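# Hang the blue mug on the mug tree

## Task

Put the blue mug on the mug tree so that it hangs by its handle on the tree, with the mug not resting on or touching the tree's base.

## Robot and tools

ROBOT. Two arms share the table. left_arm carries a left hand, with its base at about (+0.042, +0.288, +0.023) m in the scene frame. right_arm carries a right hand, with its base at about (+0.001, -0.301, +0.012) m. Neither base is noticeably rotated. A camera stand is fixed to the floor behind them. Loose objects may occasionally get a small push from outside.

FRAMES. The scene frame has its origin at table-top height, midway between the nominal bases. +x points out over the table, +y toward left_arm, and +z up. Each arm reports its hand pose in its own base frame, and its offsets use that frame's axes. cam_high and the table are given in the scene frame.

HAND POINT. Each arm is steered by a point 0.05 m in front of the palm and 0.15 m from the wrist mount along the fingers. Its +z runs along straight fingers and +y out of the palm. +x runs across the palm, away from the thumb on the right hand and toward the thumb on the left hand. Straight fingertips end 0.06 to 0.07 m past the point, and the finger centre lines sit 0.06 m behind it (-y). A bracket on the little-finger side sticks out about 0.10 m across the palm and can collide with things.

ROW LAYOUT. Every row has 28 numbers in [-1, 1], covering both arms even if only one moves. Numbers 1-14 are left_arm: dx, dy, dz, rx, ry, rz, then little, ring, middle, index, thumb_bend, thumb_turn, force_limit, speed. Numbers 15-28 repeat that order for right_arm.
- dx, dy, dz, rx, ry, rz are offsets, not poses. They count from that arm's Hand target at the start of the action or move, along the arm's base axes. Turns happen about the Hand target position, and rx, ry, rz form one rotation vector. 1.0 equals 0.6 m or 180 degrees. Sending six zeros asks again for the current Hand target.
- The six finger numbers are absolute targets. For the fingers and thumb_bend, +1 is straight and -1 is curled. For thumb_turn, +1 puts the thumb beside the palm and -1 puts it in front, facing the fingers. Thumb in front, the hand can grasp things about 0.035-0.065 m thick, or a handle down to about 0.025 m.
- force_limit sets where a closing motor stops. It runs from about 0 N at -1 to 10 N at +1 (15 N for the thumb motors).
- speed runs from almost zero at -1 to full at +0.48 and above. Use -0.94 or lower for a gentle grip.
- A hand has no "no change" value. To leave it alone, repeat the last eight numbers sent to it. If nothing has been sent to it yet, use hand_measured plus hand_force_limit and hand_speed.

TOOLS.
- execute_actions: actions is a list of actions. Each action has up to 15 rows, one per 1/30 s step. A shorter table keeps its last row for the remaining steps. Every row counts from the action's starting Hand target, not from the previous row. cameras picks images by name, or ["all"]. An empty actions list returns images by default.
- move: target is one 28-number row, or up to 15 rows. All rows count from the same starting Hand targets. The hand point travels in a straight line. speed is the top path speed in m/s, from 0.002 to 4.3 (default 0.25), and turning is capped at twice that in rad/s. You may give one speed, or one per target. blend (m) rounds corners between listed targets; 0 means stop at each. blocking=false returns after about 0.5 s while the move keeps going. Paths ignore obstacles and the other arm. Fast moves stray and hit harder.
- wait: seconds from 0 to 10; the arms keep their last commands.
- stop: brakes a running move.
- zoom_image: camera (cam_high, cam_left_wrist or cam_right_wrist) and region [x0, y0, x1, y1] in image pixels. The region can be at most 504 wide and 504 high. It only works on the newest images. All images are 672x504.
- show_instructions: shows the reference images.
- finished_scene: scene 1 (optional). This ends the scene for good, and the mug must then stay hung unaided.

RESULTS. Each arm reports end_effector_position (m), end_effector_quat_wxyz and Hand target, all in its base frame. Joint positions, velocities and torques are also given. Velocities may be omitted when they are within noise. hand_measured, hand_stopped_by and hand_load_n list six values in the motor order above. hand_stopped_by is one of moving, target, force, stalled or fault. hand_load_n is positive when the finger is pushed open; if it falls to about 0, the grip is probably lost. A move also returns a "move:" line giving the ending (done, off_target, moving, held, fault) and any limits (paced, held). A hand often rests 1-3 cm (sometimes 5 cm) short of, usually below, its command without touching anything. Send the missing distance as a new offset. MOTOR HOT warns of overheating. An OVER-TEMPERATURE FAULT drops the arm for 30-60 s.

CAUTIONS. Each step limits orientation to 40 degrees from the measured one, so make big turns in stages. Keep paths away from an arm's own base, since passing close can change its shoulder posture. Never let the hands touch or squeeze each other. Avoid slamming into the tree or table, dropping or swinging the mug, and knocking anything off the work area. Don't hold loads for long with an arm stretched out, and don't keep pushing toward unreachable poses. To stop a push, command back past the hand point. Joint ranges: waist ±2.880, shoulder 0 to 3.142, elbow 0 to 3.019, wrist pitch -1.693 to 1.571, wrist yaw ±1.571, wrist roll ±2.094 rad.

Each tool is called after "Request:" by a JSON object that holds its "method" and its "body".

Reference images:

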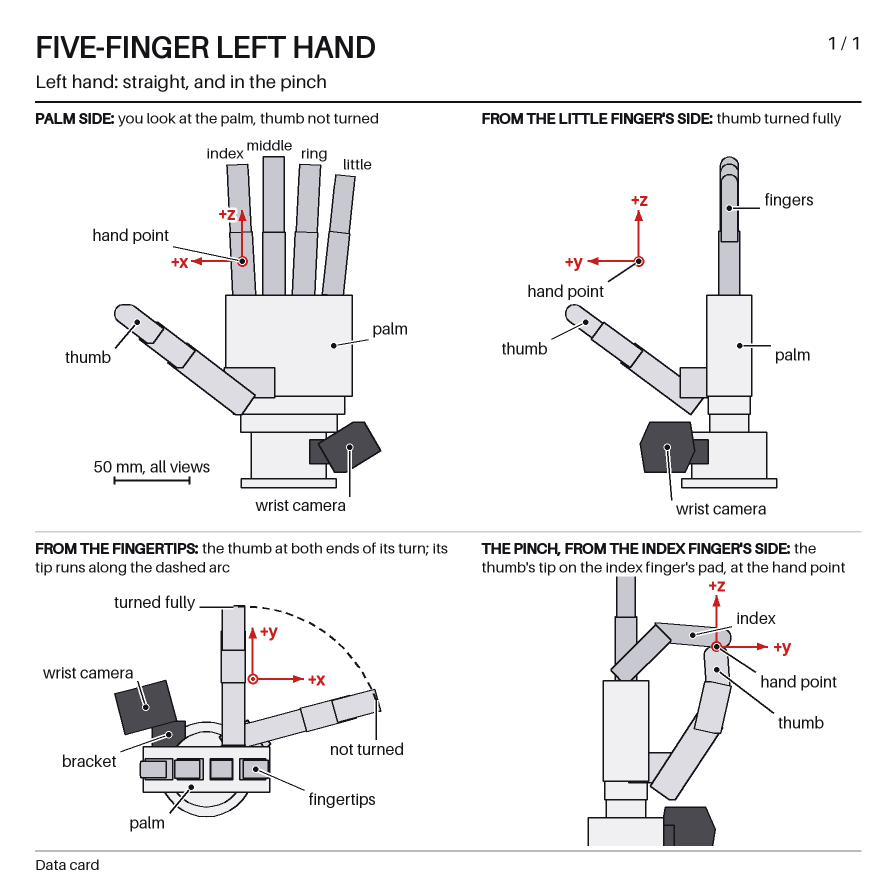

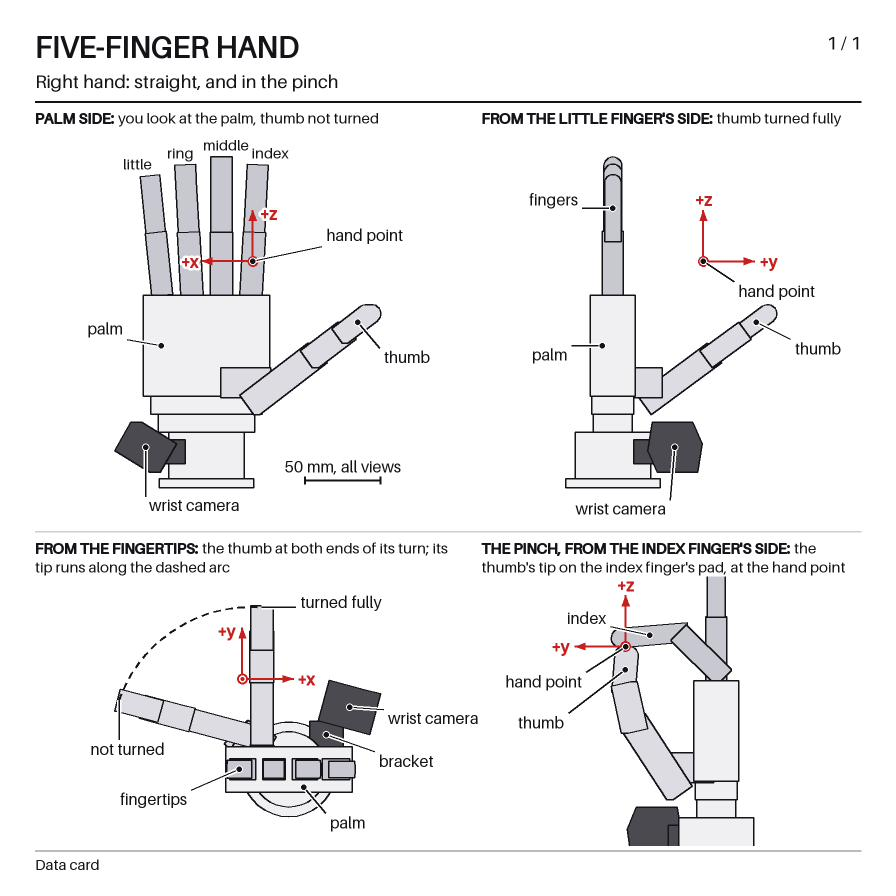

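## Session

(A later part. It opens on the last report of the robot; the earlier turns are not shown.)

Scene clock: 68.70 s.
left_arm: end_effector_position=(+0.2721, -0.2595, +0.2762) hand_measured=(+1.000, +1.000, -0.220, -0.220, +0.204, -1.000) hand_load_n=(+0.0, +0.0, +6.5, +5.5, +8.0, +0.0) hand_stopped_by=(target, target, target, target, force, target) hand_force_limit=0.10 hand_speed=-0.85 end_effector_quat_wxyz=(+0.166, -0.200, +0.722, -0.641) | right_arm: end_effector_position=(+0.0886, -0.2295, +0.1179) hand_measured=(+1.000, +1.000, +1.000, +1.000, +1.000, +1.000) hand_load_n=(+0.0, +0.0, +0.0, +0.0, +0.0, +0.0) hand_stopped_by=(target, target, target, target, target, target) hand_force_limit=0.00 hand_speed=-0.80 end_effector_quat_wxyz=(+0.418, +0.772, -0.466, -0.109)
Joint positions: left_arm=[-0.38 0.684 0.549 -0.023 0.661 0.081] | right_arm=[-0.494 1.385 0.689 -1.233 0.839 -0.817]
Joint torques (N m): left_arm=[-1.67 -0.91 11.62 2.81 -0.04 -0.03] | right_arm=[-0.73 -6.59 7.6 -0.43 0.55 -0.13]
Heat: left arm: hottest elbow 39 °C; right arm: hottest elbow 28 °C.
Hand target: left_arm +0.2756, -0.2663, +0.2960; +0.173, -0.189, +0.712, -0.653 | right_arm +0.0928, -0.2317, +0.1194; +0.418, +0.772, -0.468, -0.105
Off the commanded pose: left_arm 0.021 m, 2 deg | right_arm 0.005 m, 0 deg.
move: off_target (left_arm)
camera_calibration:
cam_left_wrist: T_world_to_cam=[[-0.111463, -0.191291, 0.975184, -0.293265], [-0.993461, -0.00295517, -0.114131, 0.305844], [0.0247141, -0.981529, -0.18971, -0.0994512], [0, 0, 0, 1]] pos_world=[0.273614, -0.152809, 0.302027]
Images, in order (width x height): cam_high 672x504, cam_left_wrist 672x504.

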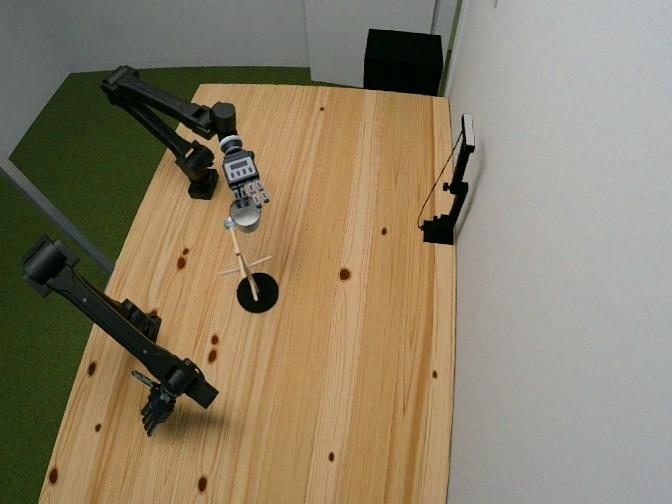

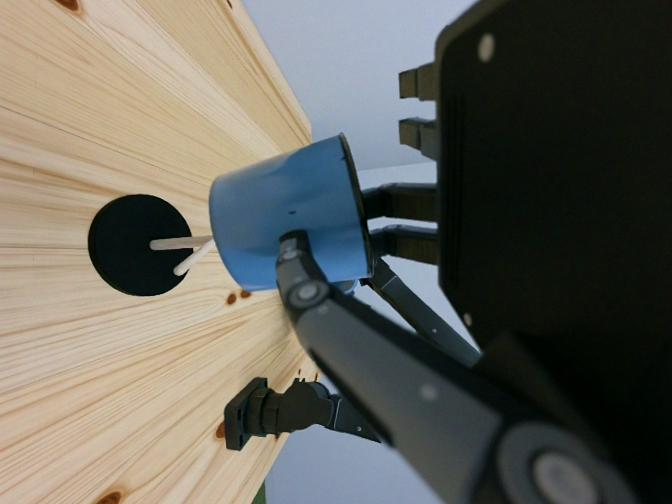

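Request:
{"method": "move", "body": {"target": [0.0225, -0.0447, -0.001, 0, 0, 0, 1, 1, -0.22, -0.22, -0.45, -1, 0.1, -0.85, 0, 0, 0, 0, 0, 0, 1, 1, 1, 1, 1, 1, 0, -0.8], "speed": 0.04, "cameras": ["cam_high", "cam_left_wrist"]}}

Request:
{"method": "zoom_image", "body": {"camera": "cam_high", "region": [210, 200, 260, 250]}}

Request:
{"method": "zoom_image", "body": {"camera": "cam_left_wrist", "region": [60, 60, 420, 310]}}

Scene clock: 70.43 s.
left_arm: end_effector_position=(+0.2798, -0.2823, +0.2608) hand_measured=(+1.000, +1.000, -0.220, -0.220, +0.204, -1.000) hand_load_n=(+0.0, +0.0, +5.5, +4.5, +8.5, +0.0) hand_stopped_by=(target, target, target, target, force, target) hand_force_limit=0.10 hand_speed=-0.85 end_effector_quat_wxyz=(+0.160, -0.206, +0.728, -0.634) | right_arm: end_effector_position=(+0.0886, -0.2295, +0.1179) hand_measured=(+1.000, +1.000, +1.000, +1.000, +1.000, +1.000) hand_load_n=(+0.0, +0.0, +0.0, +0.0, +0.0, +0.0) hand_stopped_by=(target, target, target, target, target, target) hand_force_limit=0.00 hand_speed=-0.80 end_effector_quat_wxyz=(+0.418, +0.772, -0.466, -0.109)
Joint positions: left_arm=[-0.457 0.763 0.549 0.04 0.585 0.067] | right_arm=[-0.494 1.385 0.689 -1.233 0.839 -0.817]
Joint torques (N m): left_arm=[-1.67 -1.38 13.72 2.82 -0.05 0] | right_arm=[-0.38 -6.53 7.68 -0.29 0.56 -0.13]
Heat: left arm: hottest elbow 39 °C; right arm: hottest elbow 28 °C.
Hand target: left_arm +0.2891, -0.2931, +0.2954; +0.173, -0.188, +0.712, -0.653 | right_arm +0.0928, -0.2317, +0.1194; +0.418, +0.772, -0.468, -0.105
Off the commanded pose: left_arm 0.037 m, 4 deg | right_arm 0.005 m, 0 deg.
move: off_target (left_arm)
camera_calibration:
cam_left_wrist: T_world_to_cam=[[-0.0909444, -0.202327, 0.975086, -0.290629], [-0.995642, -0.00184591, -0.0932446, 0.307163], [0.0206658, -0.979316, -0.201277, -0.120139], [0, 0, 0, 1]] pos_world=[0.281876, -0.175889, 0.287848]
Images, in order (width x height): cam_high 672x504, cam_left_wrist 672x504.

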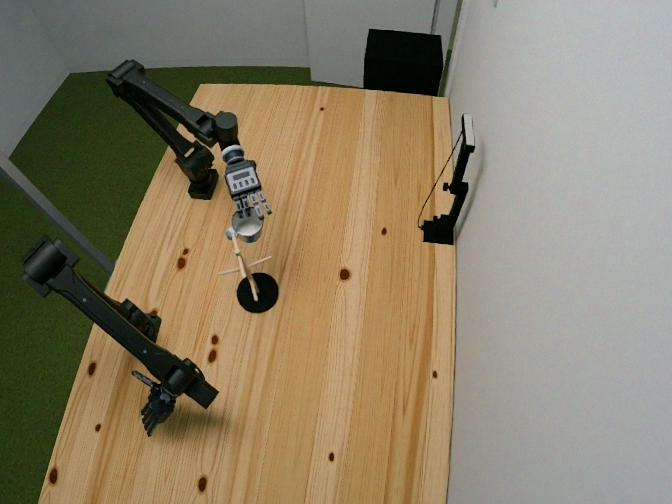

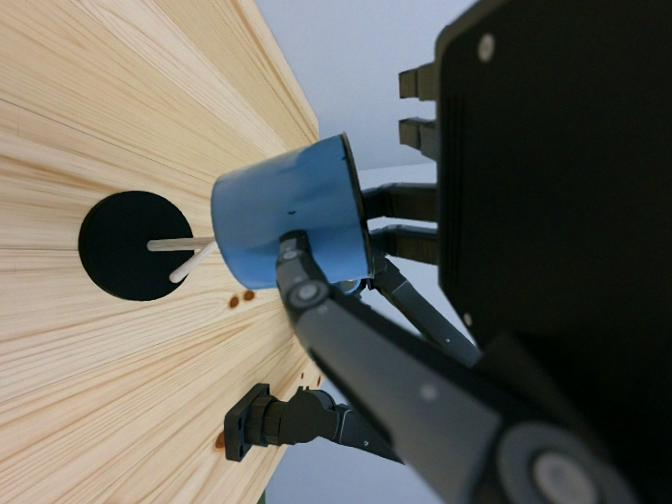

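Scaled by 10.080 from the camera's 672x504 image, which has a finer 960x720 frame.

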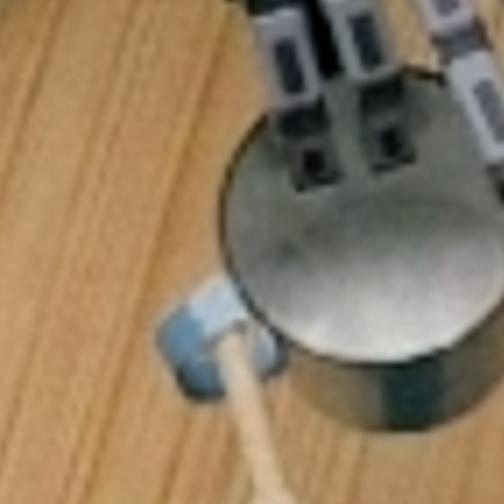

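Scaled by 1.400 from the camera's 672x504 image, which has a finer 960x720 frame.

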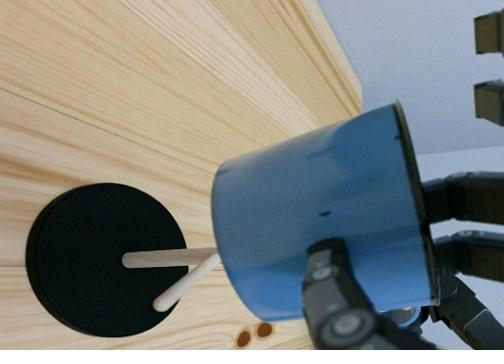

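Request:
{"method": "move", "body": {"target": [0.012, -0.012, 0.02, 0, 0, 0, 1, 1, -0.22, -0.22, -0.45, -1, 0.1, -0.85, 0, 0, 0, 0, 0, 0, 1, 1, 1, 1, 1, 1, 0, -0.8], "speed": 0.04, "cameras": ["cam_high", "cam_left_wrist"]}}

Request:
{"method": "zoom_image", "body": {"camera": "cam_high", "region": [210, 200, 260, 250]}}

Request:
{"method": "zoom_image", "body": {"camera": "cam_left_wrist", "region": [60, 60, 420, 310]}}

Scene clock: 72.30 s.
left_arm: end_effector_position=(+0.2879, -0.2894, +0.2701) hand_measured=(+1.000, +1.000, -0.220, -0.220, +0.204, -1.000) hand_load_n=(+0.0, +0.0, +6.5, +5.5, +8.0, +0.0) hand_stopped_by=(target, target, target, target, force, target) hand_force_limit=0.10 hand_speed=-0.85 end_effector_quat_wxyz=(+0.162, -0.205, +0.727, -0.635) | right_arm: end_effector_position=(+0.0886, -0.2295, +0.1179) hand_measured=(+1.000, +1.000, +1.000, +1.000, +1.000, +1.000) hand_load_n=(+0.0, +0.0, +0.0, +0.0, +0.0, +0.0) hand_stopped_by=(target, target, target, target, target, target) hand_force_limit=0.00 hand_speed=-0.80 end_effector_quat_wxyz=(+0.418, +0.772, -0.466, -0.109)
Joint positions: left_arm=[-0.469 0.793 0.584 0.04 0.572 0.066] | right_arm=[-0.494 1.385 0.689 -1.233 0.839 -0.817]
Joint torques (N m): left_arm=[-1.55 -1.44 14.39 2.33 -0.01 -0.02] | right_arm=[-0.38 -6.12 7.68 -0.47 0.56 -0.09]
Heat: left arm: hottest elbow 40 °C; right arm: hottest elbow 28 °C.
Hand target: left_arm +0.2963, -0.3003, +0.3075; +0.173, -0.188, +0.712, -0.654 | right_arm +0.0928, -0.2317, +0.1194; +0.418, +0.772, -0.468, -0.105
Off the commanded pose: left_arm 0.040 m, 4 deg | right_arm 0.005 m, 0 deg.
move: off_target (left_arm)
camera_calibration:
cam_left_wrist: T_world_to_cam=[[-0.0954933, -0.201705, 0.97478, -0.298802], [-0.995181, -0.00254806, -0.0980192, 0.317043], [0.0222547, -0.979443, -0.200489, -0.12612], [0, 0, 0, 1]] pos_world=[0.289789, -0.182989, 0.297056]
Images, in order (width x height): cam_high 672x504, cam_left_wrist 672x504.

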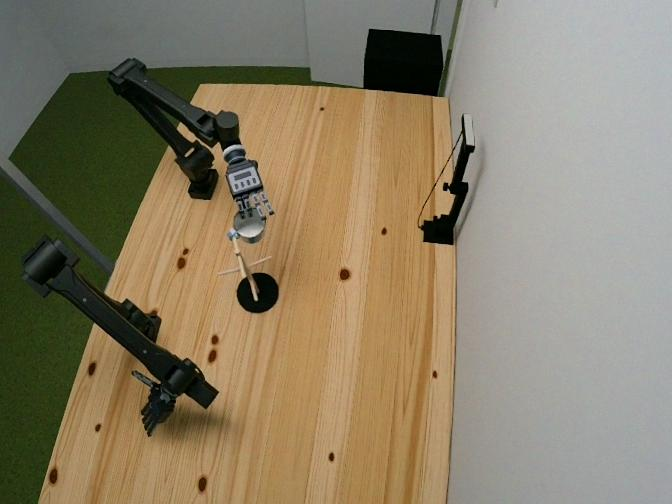

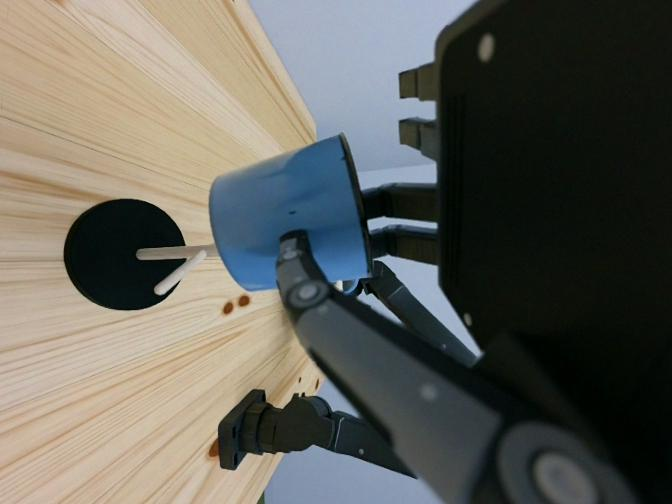

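Scaled by 10.080 from the camera's 672x504 image, which has a finer 960x720 frame.

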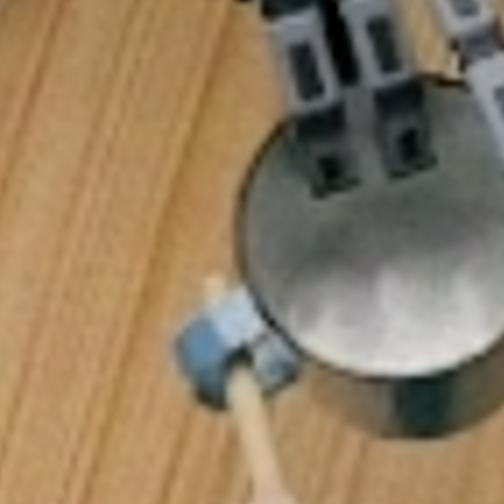

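Scaled by 1.400 from the camera's 672x504 image, which has a finer 960x720 frame.

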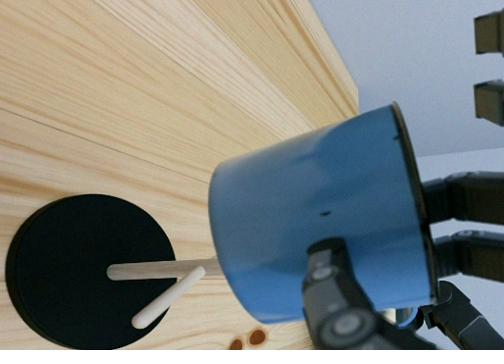

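Request:
{"method": "move", "body": {"target": [-0.0155, 0.0025, -0.0375, -0.0478, 0.0948, 0.033, 1, 1, -0.22, -0.22, -0.45, -1, 0.1, -0.85, 0, 0, 0, 0, 0, 0, 1, 1, 1, 1, 1, 1, 0, -0.8], "speed": 0.09, "cameras": ["cam_high", "cam_left_wrist"]}}

Request:
{"method": "zoom_image", "body": {"camera": "cam_high", "region": [200, 190, 280, 270]}}

Request:
{"method": "zoom_image", "body": {"camera": "cam_left_wrist", "region": [60, 60, 420, 310]}}

Scene clock: 76.53 s.
left_arm: end_effector_position=(+0.2856, -0.2945, +0.2755) hand_measured=(+1.000, +1.000, -0.220, -0.220, +0.204, -1.000) hand_load_n=(+0.0, +0.0, +5.5, +6.0, +8.0, -0.5) hand_stopped_by=(target, target, target, target, force, target) hand_force_limit=0.10 hand_speed=-0.85 end_effector_quat_wxyz=(+0.085, -0.336, +0.676, -0.650) | right_arm: end_effector_position=(+0.0886, -0.2295, +0.1179) hand_measured=(+1.000, +1.000, +1.000, +1.000, +1.000, +1.000) hand_load_n=(+0.0, +0.0, +0.0, +0.0, +0.0, +0.0) hand_stopped_by=(target, target, target, target, target, target) hand_force_limit=0.00 hand_speed=-0.80 end_effector_quat_wxyz=(+0.418, +0.772, -0.466, -0.109)
Joint positions: left_arm=[-0.469 0.793 0.564 0.067 0.505 -0.252] | right_arm=[-0.494 1.385 0.689 -1.233 0.839 -0.817]
Joint torques (N m): left_arm=[-1.2 -1.96 9.88 3.03 -0.01 -0.11] | right_arm=[-0.67 -6.24 7.77 -0.38 0.56 -0.11]
Heat: left arm: hottest elbow 41 °C; right arm: hottest elbow 28 °C.
Hand target: left_arm +0.2870, -0.2988, +0.2849; +0.084, -0.332, +0.669, -0.660 | right_arm +0.0928, -0.2317, +0.1194; +0.418, +0.772, -0.468, -0.105
Off the commanded pose: left_arm 0.011 m, 2 deg | right_arm 0.005 m, 0 deg.
move: off_target (left_arm)
camera_calibration:
cam_left_wrist: T_world_to_cam=[[0.171872, -0.0393652, 0.984333, -0.33656], [-0.980174, -0.106832, 0.166873, 0.207276], [0.0985896, -0.993497, -0.0569461, -0.195494], [0, 0, 0, 1]] pos_world=[0.280285, -0.185328, 0.285565]
Images, in order (width x height): cam_high 672x504, cam_left_wrist 672x504.

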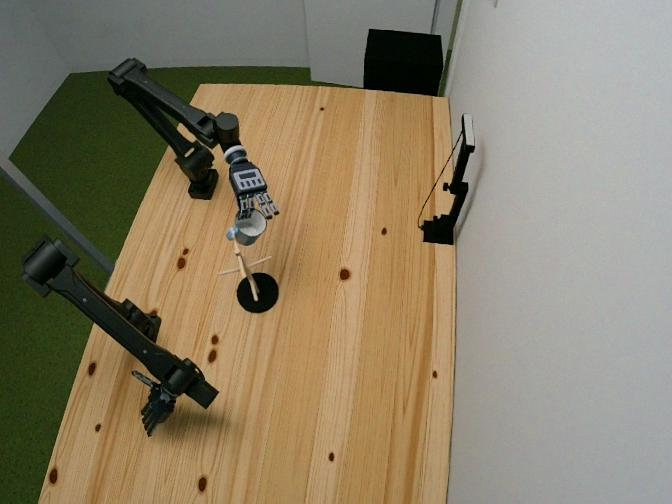

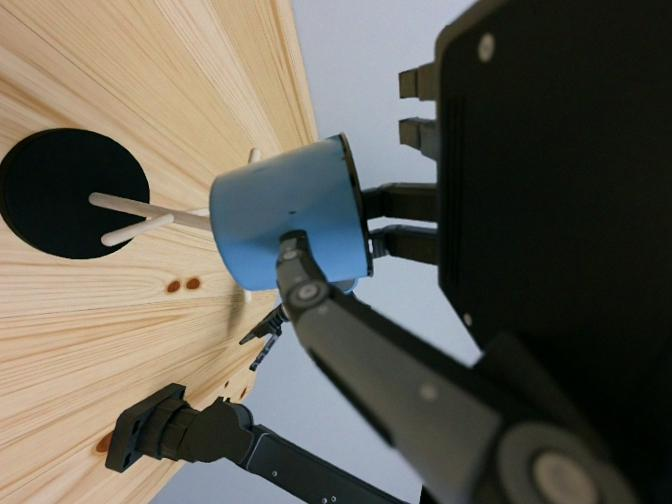

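Scaled by 6.300 from the camera's 672x504 image, which has a finer 960x720 frame.

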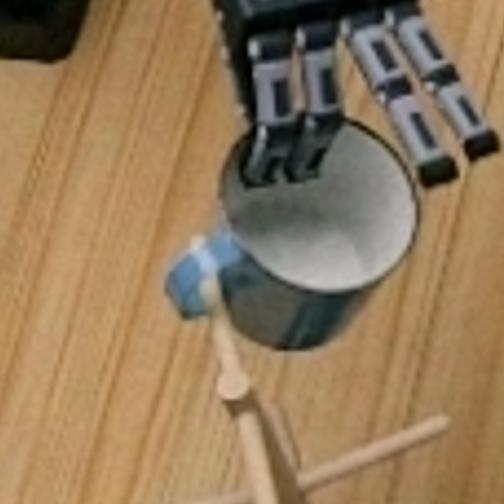

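Scaled by 1.400 from the camera's 672x504 image, which has a finer 960x720 frame.

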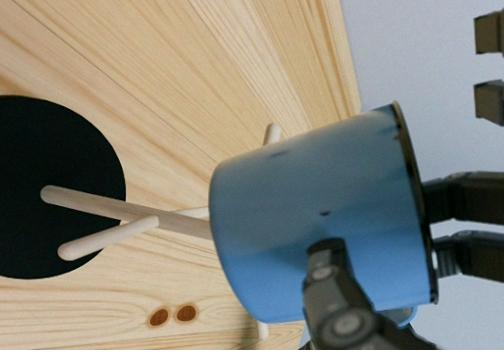

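Request:
{"method": "move", "body": {"target": [[-0.006, 0.004, -0.024, 0, 0, 0, 1, 1, -0.22, -0.22, -0.45, -1, 0.1, -0.85, 0, 0, 0, 0, 0, 0, 1, 1, 1, 1, 1, 1, 0, -0.8], [-0.0323, -0.0013, -0.0473, -0.0514, 0.1019, 0.0355, 1, 1, -0.22, -0.22, -0.45, -1, 0.1, -0.85, 0, 0, 0, 0, 0, 0, 1, 1, 1, 1, 1, 1, 0, -0.8]], "speed": 0.09, "blend": [0.01, 0], "cameras": ["cam_high", "cam_left_wrist"]}}

Request:
{"method": "zoom_image", "body": {"camera": "cam_high", "region": [200, 190, 280, 270]}}

Request:
{"method": "zoom_image", "body": {"camera": "cam_left_wrist", "region": [60, 60, 420, 310]}}

Scene clock: 80.70 s.
left_arm: end_effector_position=(+0.2711, -0.2957, +0.2425) hand_measured=(+1.000, +1.000, -0.220, -0.220, +0.204, -1.000) hand_load_n=(+0.0, +0.0, +4.5, +6.0, +8.5, +0.0) hand_stopped_by=(target, target, target, target, force, target) hand_force_limit=0.10 hand_speed=-0.85 end_effector_quat_wxyz=(-0.009, -0.482, +0.607, -0.632) | right_arm: end_effector_position=(+0.0886, -0.2295, +0.1179) hand_measured=(+1.000, +1.000, +1.000, +1.000, +1.000, +1.000) hand_load_n=(+0.0, +0.0, +0.0, +0.0, +0.0, +0.0) hand_stopped_by=(target, target, target, target, target, target) hand_force_limit=0.00 hand_speed=-0.80 end_effector_quat_wxyz=(+0.418, +0.772, -0.466, -0.109)
Joint positions: left_arm=[-0.492 0.781 0.459 0.101 0.412 -0.597] | right_arm=[-0.494 1.385 0.689 -1.233 0.839 -0.817]
Joint torques (N m): left_arm=[-1.67 -3.08 9.68 2.45 -0.01 -0.14] | right_arm=[-0.21 -6.83 7.72 -0.25 0.59 -0.11]
Heat: left arm: hottest elbow 41 °C; right arm: hottest elbow 28 °C.
Hand target: left_arm +0.2676, -0.2996, +0.2565; -0.014, -0.475, +0.599, -0.644 | right_arm +0.0928, -0.2317, +0.1194; +0.418, +0.772, -0.468, -0.105
Off the commanded pose: left_arm 0.015 m, 2 deg | right_arm 0.005 m, 0 deg.
move: off_target (left_arm); blend cut to 0.0075 m at target 1
camera_calibration:
cam_left_wrist: T_world_to_cam=[[0.465368, 0.147871, 0.872678, -0.298668], [-0.856636, -0.172854, 0.486103, 0.0680585], [0.222726, -0.973784, 0.0462308, -0.249905], [0, 0, 0, 1]] pos_world=[0.252952, -0.187425, 0.239111]
Images, in order (width x height): cam_high 672x504, cam_left_wrist 672x504.

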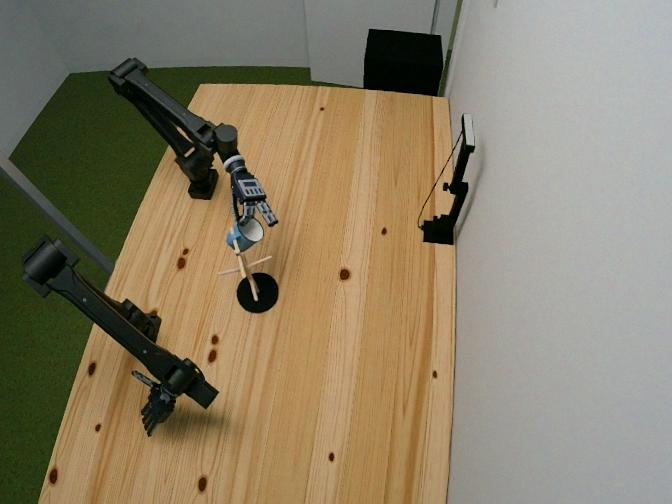

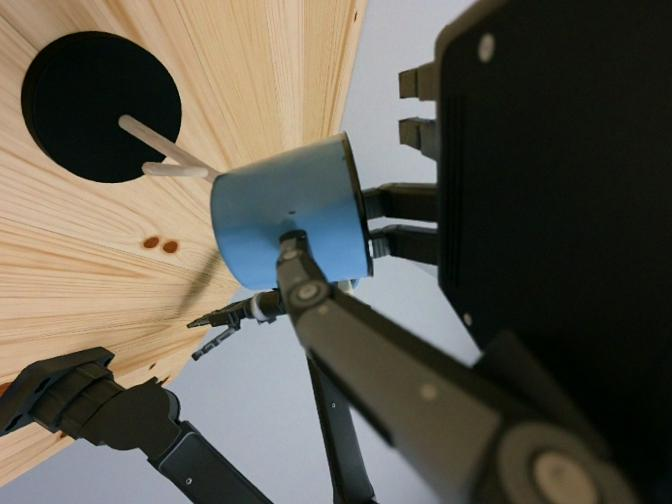

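Scaled by 6.300 from the camera's 672x504 image, which has a finer 960x720 frame.

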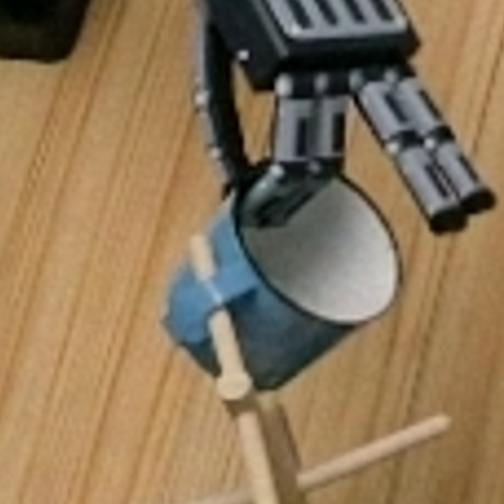

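Scaled by 1.400 from the camera's 672x504 image, which has a finer 960x720 frame.

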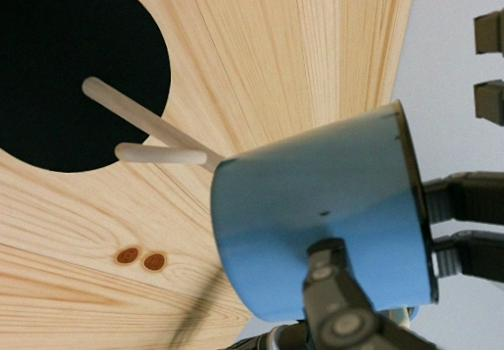

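Request:
{"method": "move", "body": {"target": [-0.0335, -0.0108, -0.006, -0.0502, 0.0995, 0.0347, 1, 1, -0.22, -0.22, -0.45, -1, 0.1, -0.85, 0, 0, 0, 0, 0, 0, 1, 1, 1, 1, 1, 1, 0, -0.8], "speed": 0.09, "cameras": ["cam_high", "cam_left_wrist"]}}

Request:
{"method": "zoom_image", "body": {"camera": "cam_high", "region": [200, 190, 280, 270]}}

Request:
{"method": "zoom_image", "body": {"camera": "cam_left_wrist", "region": [60, 60, 420, 310]}}

Scene clock: 83.93 s.
left_arm: end_effector_position=(+0.2513, -0.3029, +0.2403) hand_measured=(+1.000, +1.000, -0.220, -0.220, +0.204, -1.000) hand_load_n=(+0.0, +0.0, +3.0, +6.0, +7.5, -0.5) hand_stopped_by=(target, target, target, target, force, target) hand_force_limit=0.10 hand_speed=-0.85 end_effector_quat_wxyz=(+0.100, +0.604, -0.517, +0.599) | right_arm: end_effector_position=(+0.0886, -0.2295, +0.1179) hand_measured=(+1.000, +1.000, +1.000, +1.000, +1.000, +1.000) hand_load_n=(+0.0, +0.0, +0.0, +0.0, +0.0, +0.0) hand_stopped_by=(target, target, target, target, target, target) hand_force_limit=0.00 hand_speed=-0.80 end_effector_quat_wxyz=(+0.418, +0.772, -0.466, -0.109)
Joint positions: left_arm=[-0.565 0.721 0.415 0.028 0.298 -0.945] | right_arm=[-0.494 1.385 0.689 -1.233 0.839 -0.817]
Joint torques (N m): left_arm=[-1.73 -2.49 9.81 2.1 0.01 -0.2] | right_arm=[0.21 -6.59 7.71 -0.39 0.57 -0.13]
Heat: left arm: hottest elbow 41 °C; right arm: hottest elbow 28 °C.
Hand target: left_arm +0.2475, -0.3061, +0.2529; +0.109, +0.599, -0.511, +0.608 | right_arm +0.0928, -0.2317, +0.1194; +0.418, +0.772, -0.468, -0.105
Off the commanded pose: left_arm 0.014 m, 2 deg | right_arm 0.005 m, 0 deg.
move: off_target (left_arm)
camera_calibration:
cam_left_wrist: T_world_to_cam=[[0.668288, 0.339646, 0.661839, -0.228712], [-0.65087, -0.163849, 0.741297, -0.0594101], [0.360221, -0.926172, 0.111567, -0.288251], [0, 0, 0, 1]] pos_world=[0.218011, -0.199023, 0.22757]
Images, in order (width x height): cam_high 672x504, cam_left_wrist 672x504.

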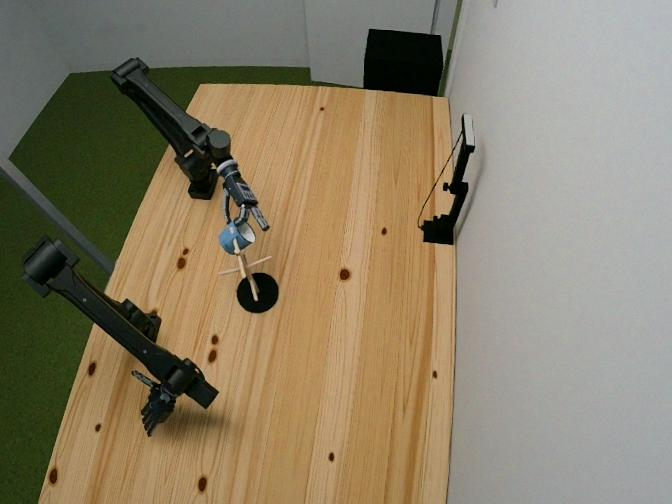

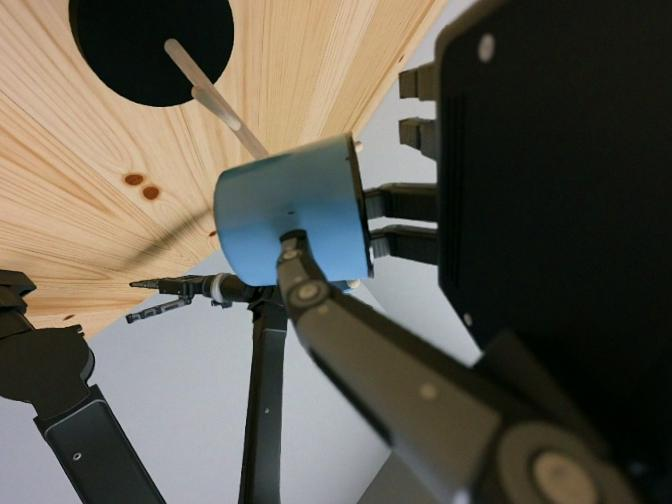

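Scaled by 6.300 from the camera's 672x504 image, which has a finer 960x720 frame.

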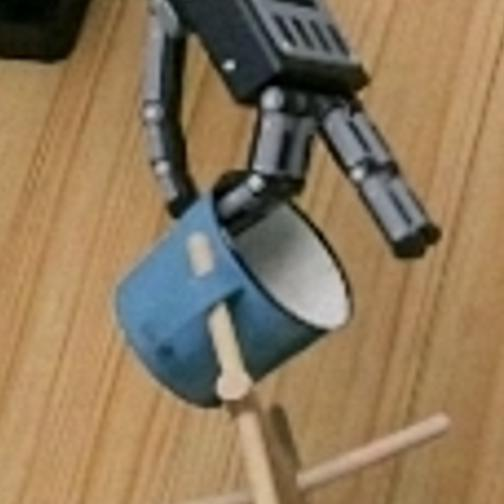

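Scaled by 1.400 from the camera's 672x504 image, which has a finer 960x720 frame.

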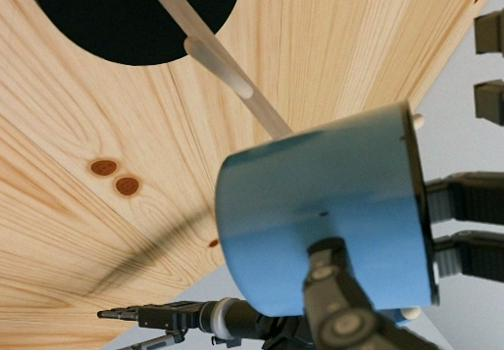

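Request:
{"method": "move", "body": {"target": [[0.001, 0, -0.009, 0, 0, 0, 1, 1, -0.22, -0.22, -0.45, -1, 0.1, -0.85, 0, 0, 0, 0, 0, 0, 1, 1, 1, 1, 1, 1, 0, -0.8], [0.001, 0, -0.009, 0, 0, 0, 1, 1, -0.22, -0.22, 0.34, -1, 0.1, -0.93, 0, 0, 0, 0, 0, 0, 1, 1, 1, 1, 1, 1, 0, -0.8]], "speed": 0.03, "cameras": ["cam_high", "cam_left_wrist"]}}

Request:
{"method": "zoom_image", "body": {"camera": "cam_high", "region": [200, 190, 280, 270]}}

Request:
{"method": "zoom_image", "body": {"camera": "cam_left_wrist", "region": [60, 60, 420, 310]}}

Scene clock: 87.10 s.
left_arm: end_effector_position=(+0.2501, -0.3023, +0.2364) hand_measured=(+1.000, +1.000, -0.220, -0.220, +0.340, -1.000) hand_load_n=(+0.0, +0.0, +0.0, +0.5, -0.5, +0.0) hand_stopped_by=(target, target, target, target, target, target) hand_force_limit=0.10 hand_speed=-0.93 end_effector_quat_wxyz=(+0.104, +0.608, -0.515, +0.596) | right_arm: end_effector_position=(+0.0886, -0.2295, +0.1179) hand_measured=(+1.000, +1.000, +1.000, +1.000, +1.000, +1.000) hand_load_n=(+0.0, +0.0, +0.0, +0.0, +0.0, +0.0) hand_stopped_by=(target, target, target, target, target, target) hand_force_limit=0.00 hand_speed=-0.80 end_effector_quat_wxyz=(+0.418, +0.772, -0.466, -0.109)
Joint positions: left_arm=[-0.565 0.721 0.406 0.03 0.298 -0.954] | right_arm=[-0.494 1.385 0.689 -1.233 0.839 -0.817]
Joint torques (N m): left_arm=[-1.55 -1.85 9.54 2.78 0.04 -0.07] | right_arm=[-0.67 -6.71 7.72 -0.47 0.54 -0.11]
Heat: left arm: hottest elbow 41 °C; right arm: hottest elbow 28 °C.
Hand target: left_arm +0.2481, -0.3061, +0.2476; +0.109, +0.599, -0.511, +0.608 | right_arm +0.0928, -0.2317, +0.1194; +0.418, +0.772, -0.468, -0.105
Off the commanded pose: left_arm 0.012 m, 2 deg | right_arm 0.005 m, 0 deg.
move: off_target (left_arm); target 2's new numbers were sent with left_arm's hand 0.012 m and 2 deg from that target
camera_calibration:
cam_left_wrist: T_world_to_cam=[[0.675513, 0.34273, 0.652854, -0.22437], [-0.641327, -0.163804, 0.749578, -0.0614584], [0.363843, -0.925043, 0.109151, -0.286852], [0, 0, 0, 1]] pos_world=[0.216519, -0.198519, 0.223859]
Images, in order (width x height): cam_high 672x504, cam_left_wrist 672x504.

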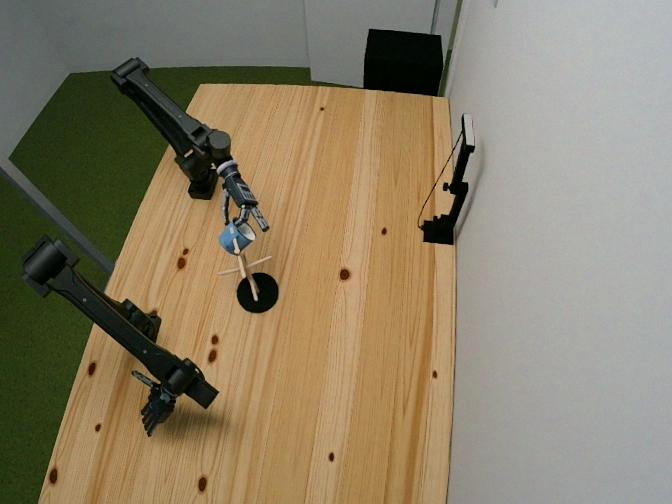

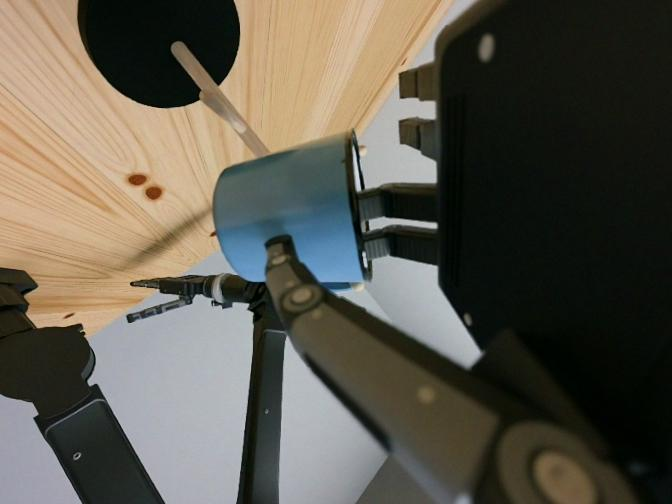

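Scaled by 6.300 from the camera's 672x504 image, which has a finer 960x720 frame.

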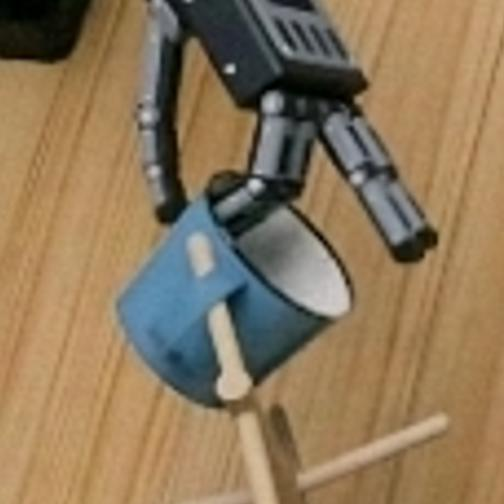

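Scaled by 1.400 from the camera's 672x504 image, which has a finer 960x720 frame.

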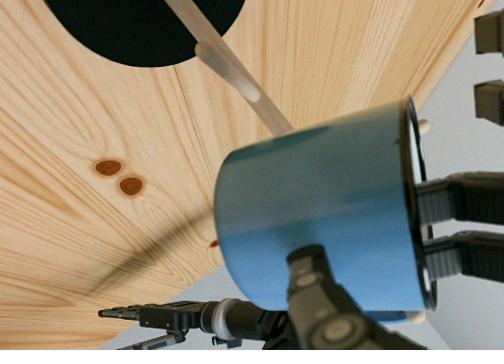

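Request:
{"method": "move", "body": {"target": [[0, 0, 0, 0, 0, 0, 1, 1, 0.0, 0.0, 0.9, -1, 0.1, -0.7, 0, 0, 0, 0, 0, 0, 1, 1, 1, 1, 1, 1, 0, -0.8], [0.0, 0.0, 0.02, 0, 0, 0, 1, 1, 0.0, 0.0, 0.9, -1, 0.1, -0.7, 0, 0, 0, 0, 0, 0, 1, 1, 1, 1, 1, 1, 0, -0.8]], "speed": 0.04, "cameras": ["cam_high", "cam_left_wrist"]}}

Request:
{"method": "zoom_image", "body": {"camera": "cam_high", "region": [200, 190, 280, 270]}}

Request:
{"method": "zoom_image", "body": {"camera": "cam_left_wrist", "region": [60, 60, 420, 310]}}

Scene clock: 90.20 s.
left_arm: end_effector_position=(+0.2479, -0.3009, +0.2385) hand_measured=(+1.000, +1.000, +0.000, +0.000, +0.900, -1.000) hand_load_n=(+0.0, +0.0, +0.0, +0.5, +0.0, +0.0) hand_stopped_by=(target, target, target, target, target, target) hand_force_limit=0.10 hand_speed=-0.70 end_effector_quat_wxyz=(+0.105, +0.609, -0.513, +0.596) | right_arm: end_effector_position=(+0.0886, -0.2295, +0.1179) hand_measured=(+1.000, +1.000, +1.000, +1.000, +1.000, +1.000) hand_load_n=(+0.0, +0.0, +0.0, +0.0, -0.5, +0.0) hand_stopped_by=(target, target, target, target, target, target) hand_force_limit=0.00 hand_speed=-0.80 end_effector_quat_wxyz=(+0.418, +0.772, -0.466, -0.109)
Joint positions: left_arm=[-0.565 0.707 0.406 0.016 0.298 -0.959] | right_arm=[-0.494 1.385 0.689 -1.233 0.839 -0.817]
Joint torques (N m): left_arm=[-1.49 -1.9 11.71 1.69 0.06 -0.04] | right_arm=[-0.38 -6.59 7.82 -0.43 0.56 -0.1]
Heat: left arm: hottest elbow 41 °C; right arm: hottest elbow 28 °C.
Hand target: left_arm +0.2481, -0.3061, +0.2596; +0.109, +0.599, -0.511, +0.608 | right_arm +0.0928, -0.2317, +0.1194; +0.418, +0.772, -0.468, -0.105
Off the commanded pose: left_arm 0.022 m, 2 deg | right_arm 0.005 m, 0 deg.
move: off_target (left_arm)
camera_calibration:
cam_left_wrist: T_world_to_cam=[[0.676929, 0.345333, 0.650009, -0.223557], [-0.639015, -0.162528, 0.751827, -0.0649795], [0.365276, -0.9243, 0.110653, -0.285577], [0, 0, 0, 1]] pos_world=[0.214124, -0.197318, 0.225768]
Images, in order (width x height): cam_high 672x504, cam_left_wrist 672x504.

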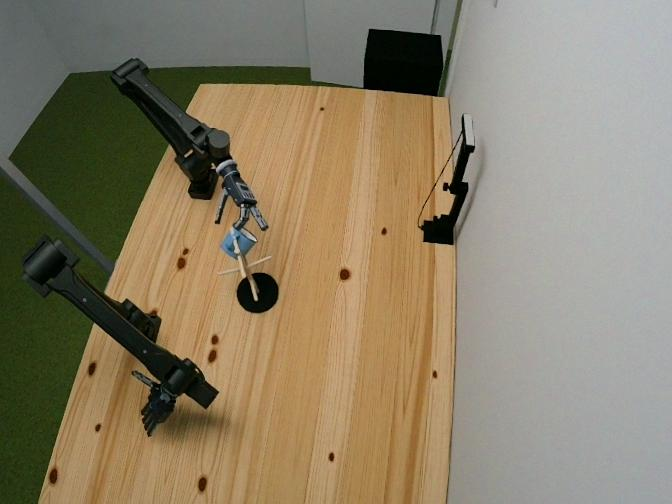

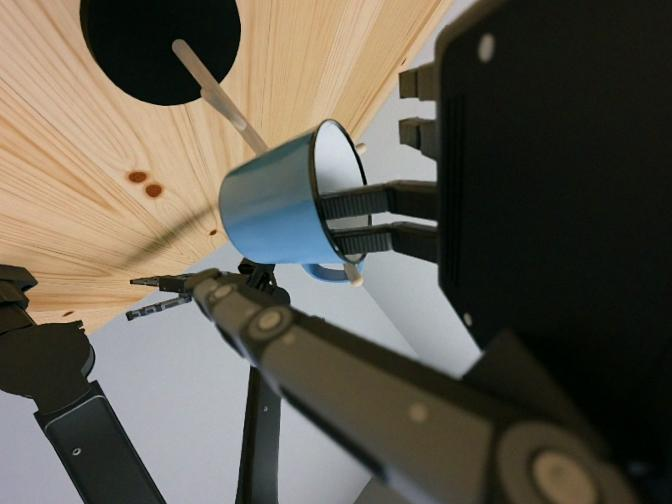

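Scaled by 6.300 from the camera's 672x504 image, which has a finer 960x720 frame.

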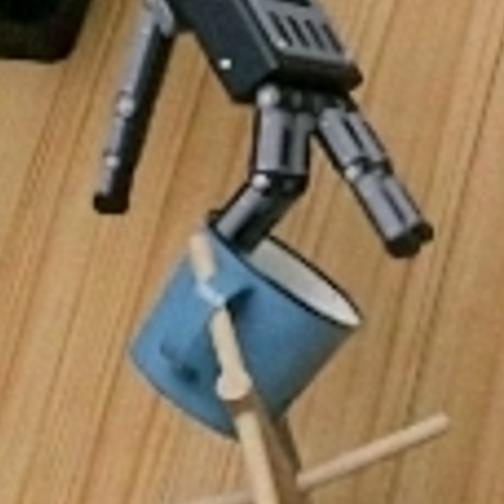

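Scaled by 1.400 from the camera's 672x504 image, which has a finer 960x720 frame.

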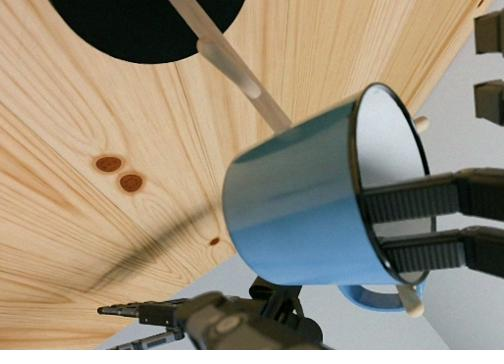

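Request:
{"method": "move", "body": {"target": [[0.04, 0.024, 0.05, 0, 0, 0, 1, 1, 0.1, 0.1, 0.9, -1, 0.1, -0.7, 0, 0, 0, 0, 0, 0, 1, 1, 1, 1, 1, 1, 0, -0.8], [0.15, 0.09, 0.14, 0, 0, 0, 1, 1, 0.1, 0.1, 0.9, -1, 0.1, -0.7, 0, 0, 0, 0, 0, 0, 1, 1, 1, 1, 1, 1, 0, -0.8]], "speed": 0.05, "blend": [0.02, 0], "cameras": ["cam_high", "cam_left_wrist"]}}

Request:
{"method": "zoom_image", "body": {"camera": "cam_high", "region": [200, 180, 290, 270]}}

Request:
{"method": "zoom_image", "body": {"camera": "cam_left_wrist", "region": [60, 60, 420, 310]}}

Scene clock: 93.70 s.
left_arm: end_effector_position=(+0.3270, -0.2532, +0.3224) hand_measured=(+1.000, +1.000, +0.100, +0.100, +0.900, -1.000) hand_load_n=(+0.0, +0.0, +0.0, +0.0, +0.0, +0.0) hand_stopped_by=(target, target, target, target, target, target) hand_force_limit=0.10 hand_speed=-0.70 end_effector_quat_wxyz=(+0.119, +0.607, -0.511, +0.597) | right_arm: end_effector_position=(+0.0886, -0.2295, +0.1179) hand_measured=(+1.000, +1.000, +1.000, +1.000, +1.000, +1.000) hand_load_n=(+0.0, +0.0, +0.0, +0.0, +0.0, +0.0) hand_stopped_by=(target, target, target, target, target, target) hand_force_limit=0.00 hand_speed=-0.80 end_effector_quat_wxyz=(+0.418, +0.772, -0.466, -0.109)
Joint positions: left_arm=[-0.241 0.852 0.69 -0.165 0.629 -0.871] | right_arm=[-0.494 1.385 0.689 -1.233 0.839 -0.817]
Joint torques (N m): left_arm=[0.32 -1.9 13.29 1.63 0.25 0.18] | right_arm=[-0.73 -6.89 7.69 -0.38 0.58 -0.11]
Heat: left arm: hottest elbow 42 °C; right arm: hottest elbow 28 °C.
Hand target: left_arm +0.3380, -0.2521, +0.3436; +0.109, +0.599, -0.511, +0.608 | right_arm +0.0928, -0.2317, +0.1194; +0.418, +0.772, -0.468, -0.105
Off the commanded pose: left_arm 0.024 m, 2 deg | right_arm 0.005 m, 0 deg.
move: off_target (left_arm)
camera_calibration:
cam_left_wrist: T_world_to_cam=[[0.689598, 0.348928, 0.63459, -0.346365], [-0.632321, -0.137048, 0.762488, -0.0689632], [0.353023, -0.927074, 0.126127, -0.281271], [0, 0, 0, 1]] pos_world=[0.294541, -0.149354, 0.307859]
Images, in order (width x height): cam_high 672x504, cam_left_wrist 672x504.

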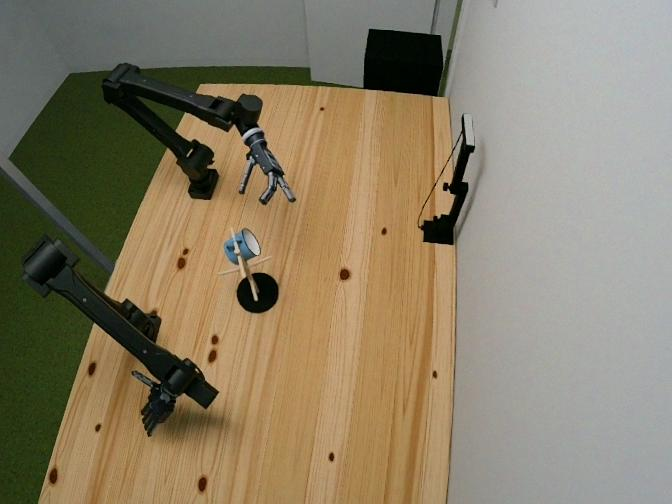

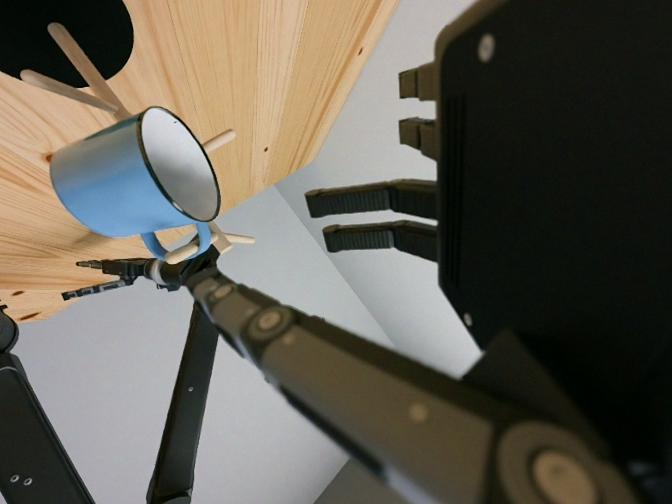

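Scaled by 5.600 from the camera's 672x504 image, which has a finer 960x720 frame.

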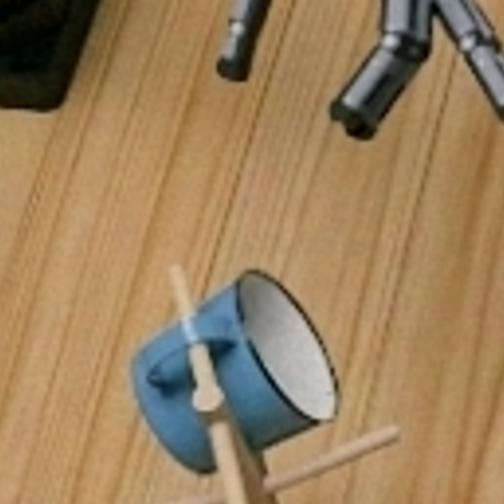

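Scaled by 1.400 from the camera's 672x504 image, which has a finer 960x720 frame.

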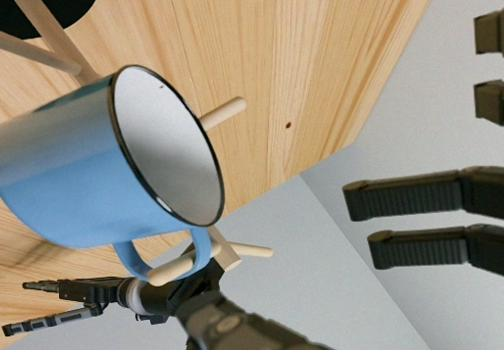

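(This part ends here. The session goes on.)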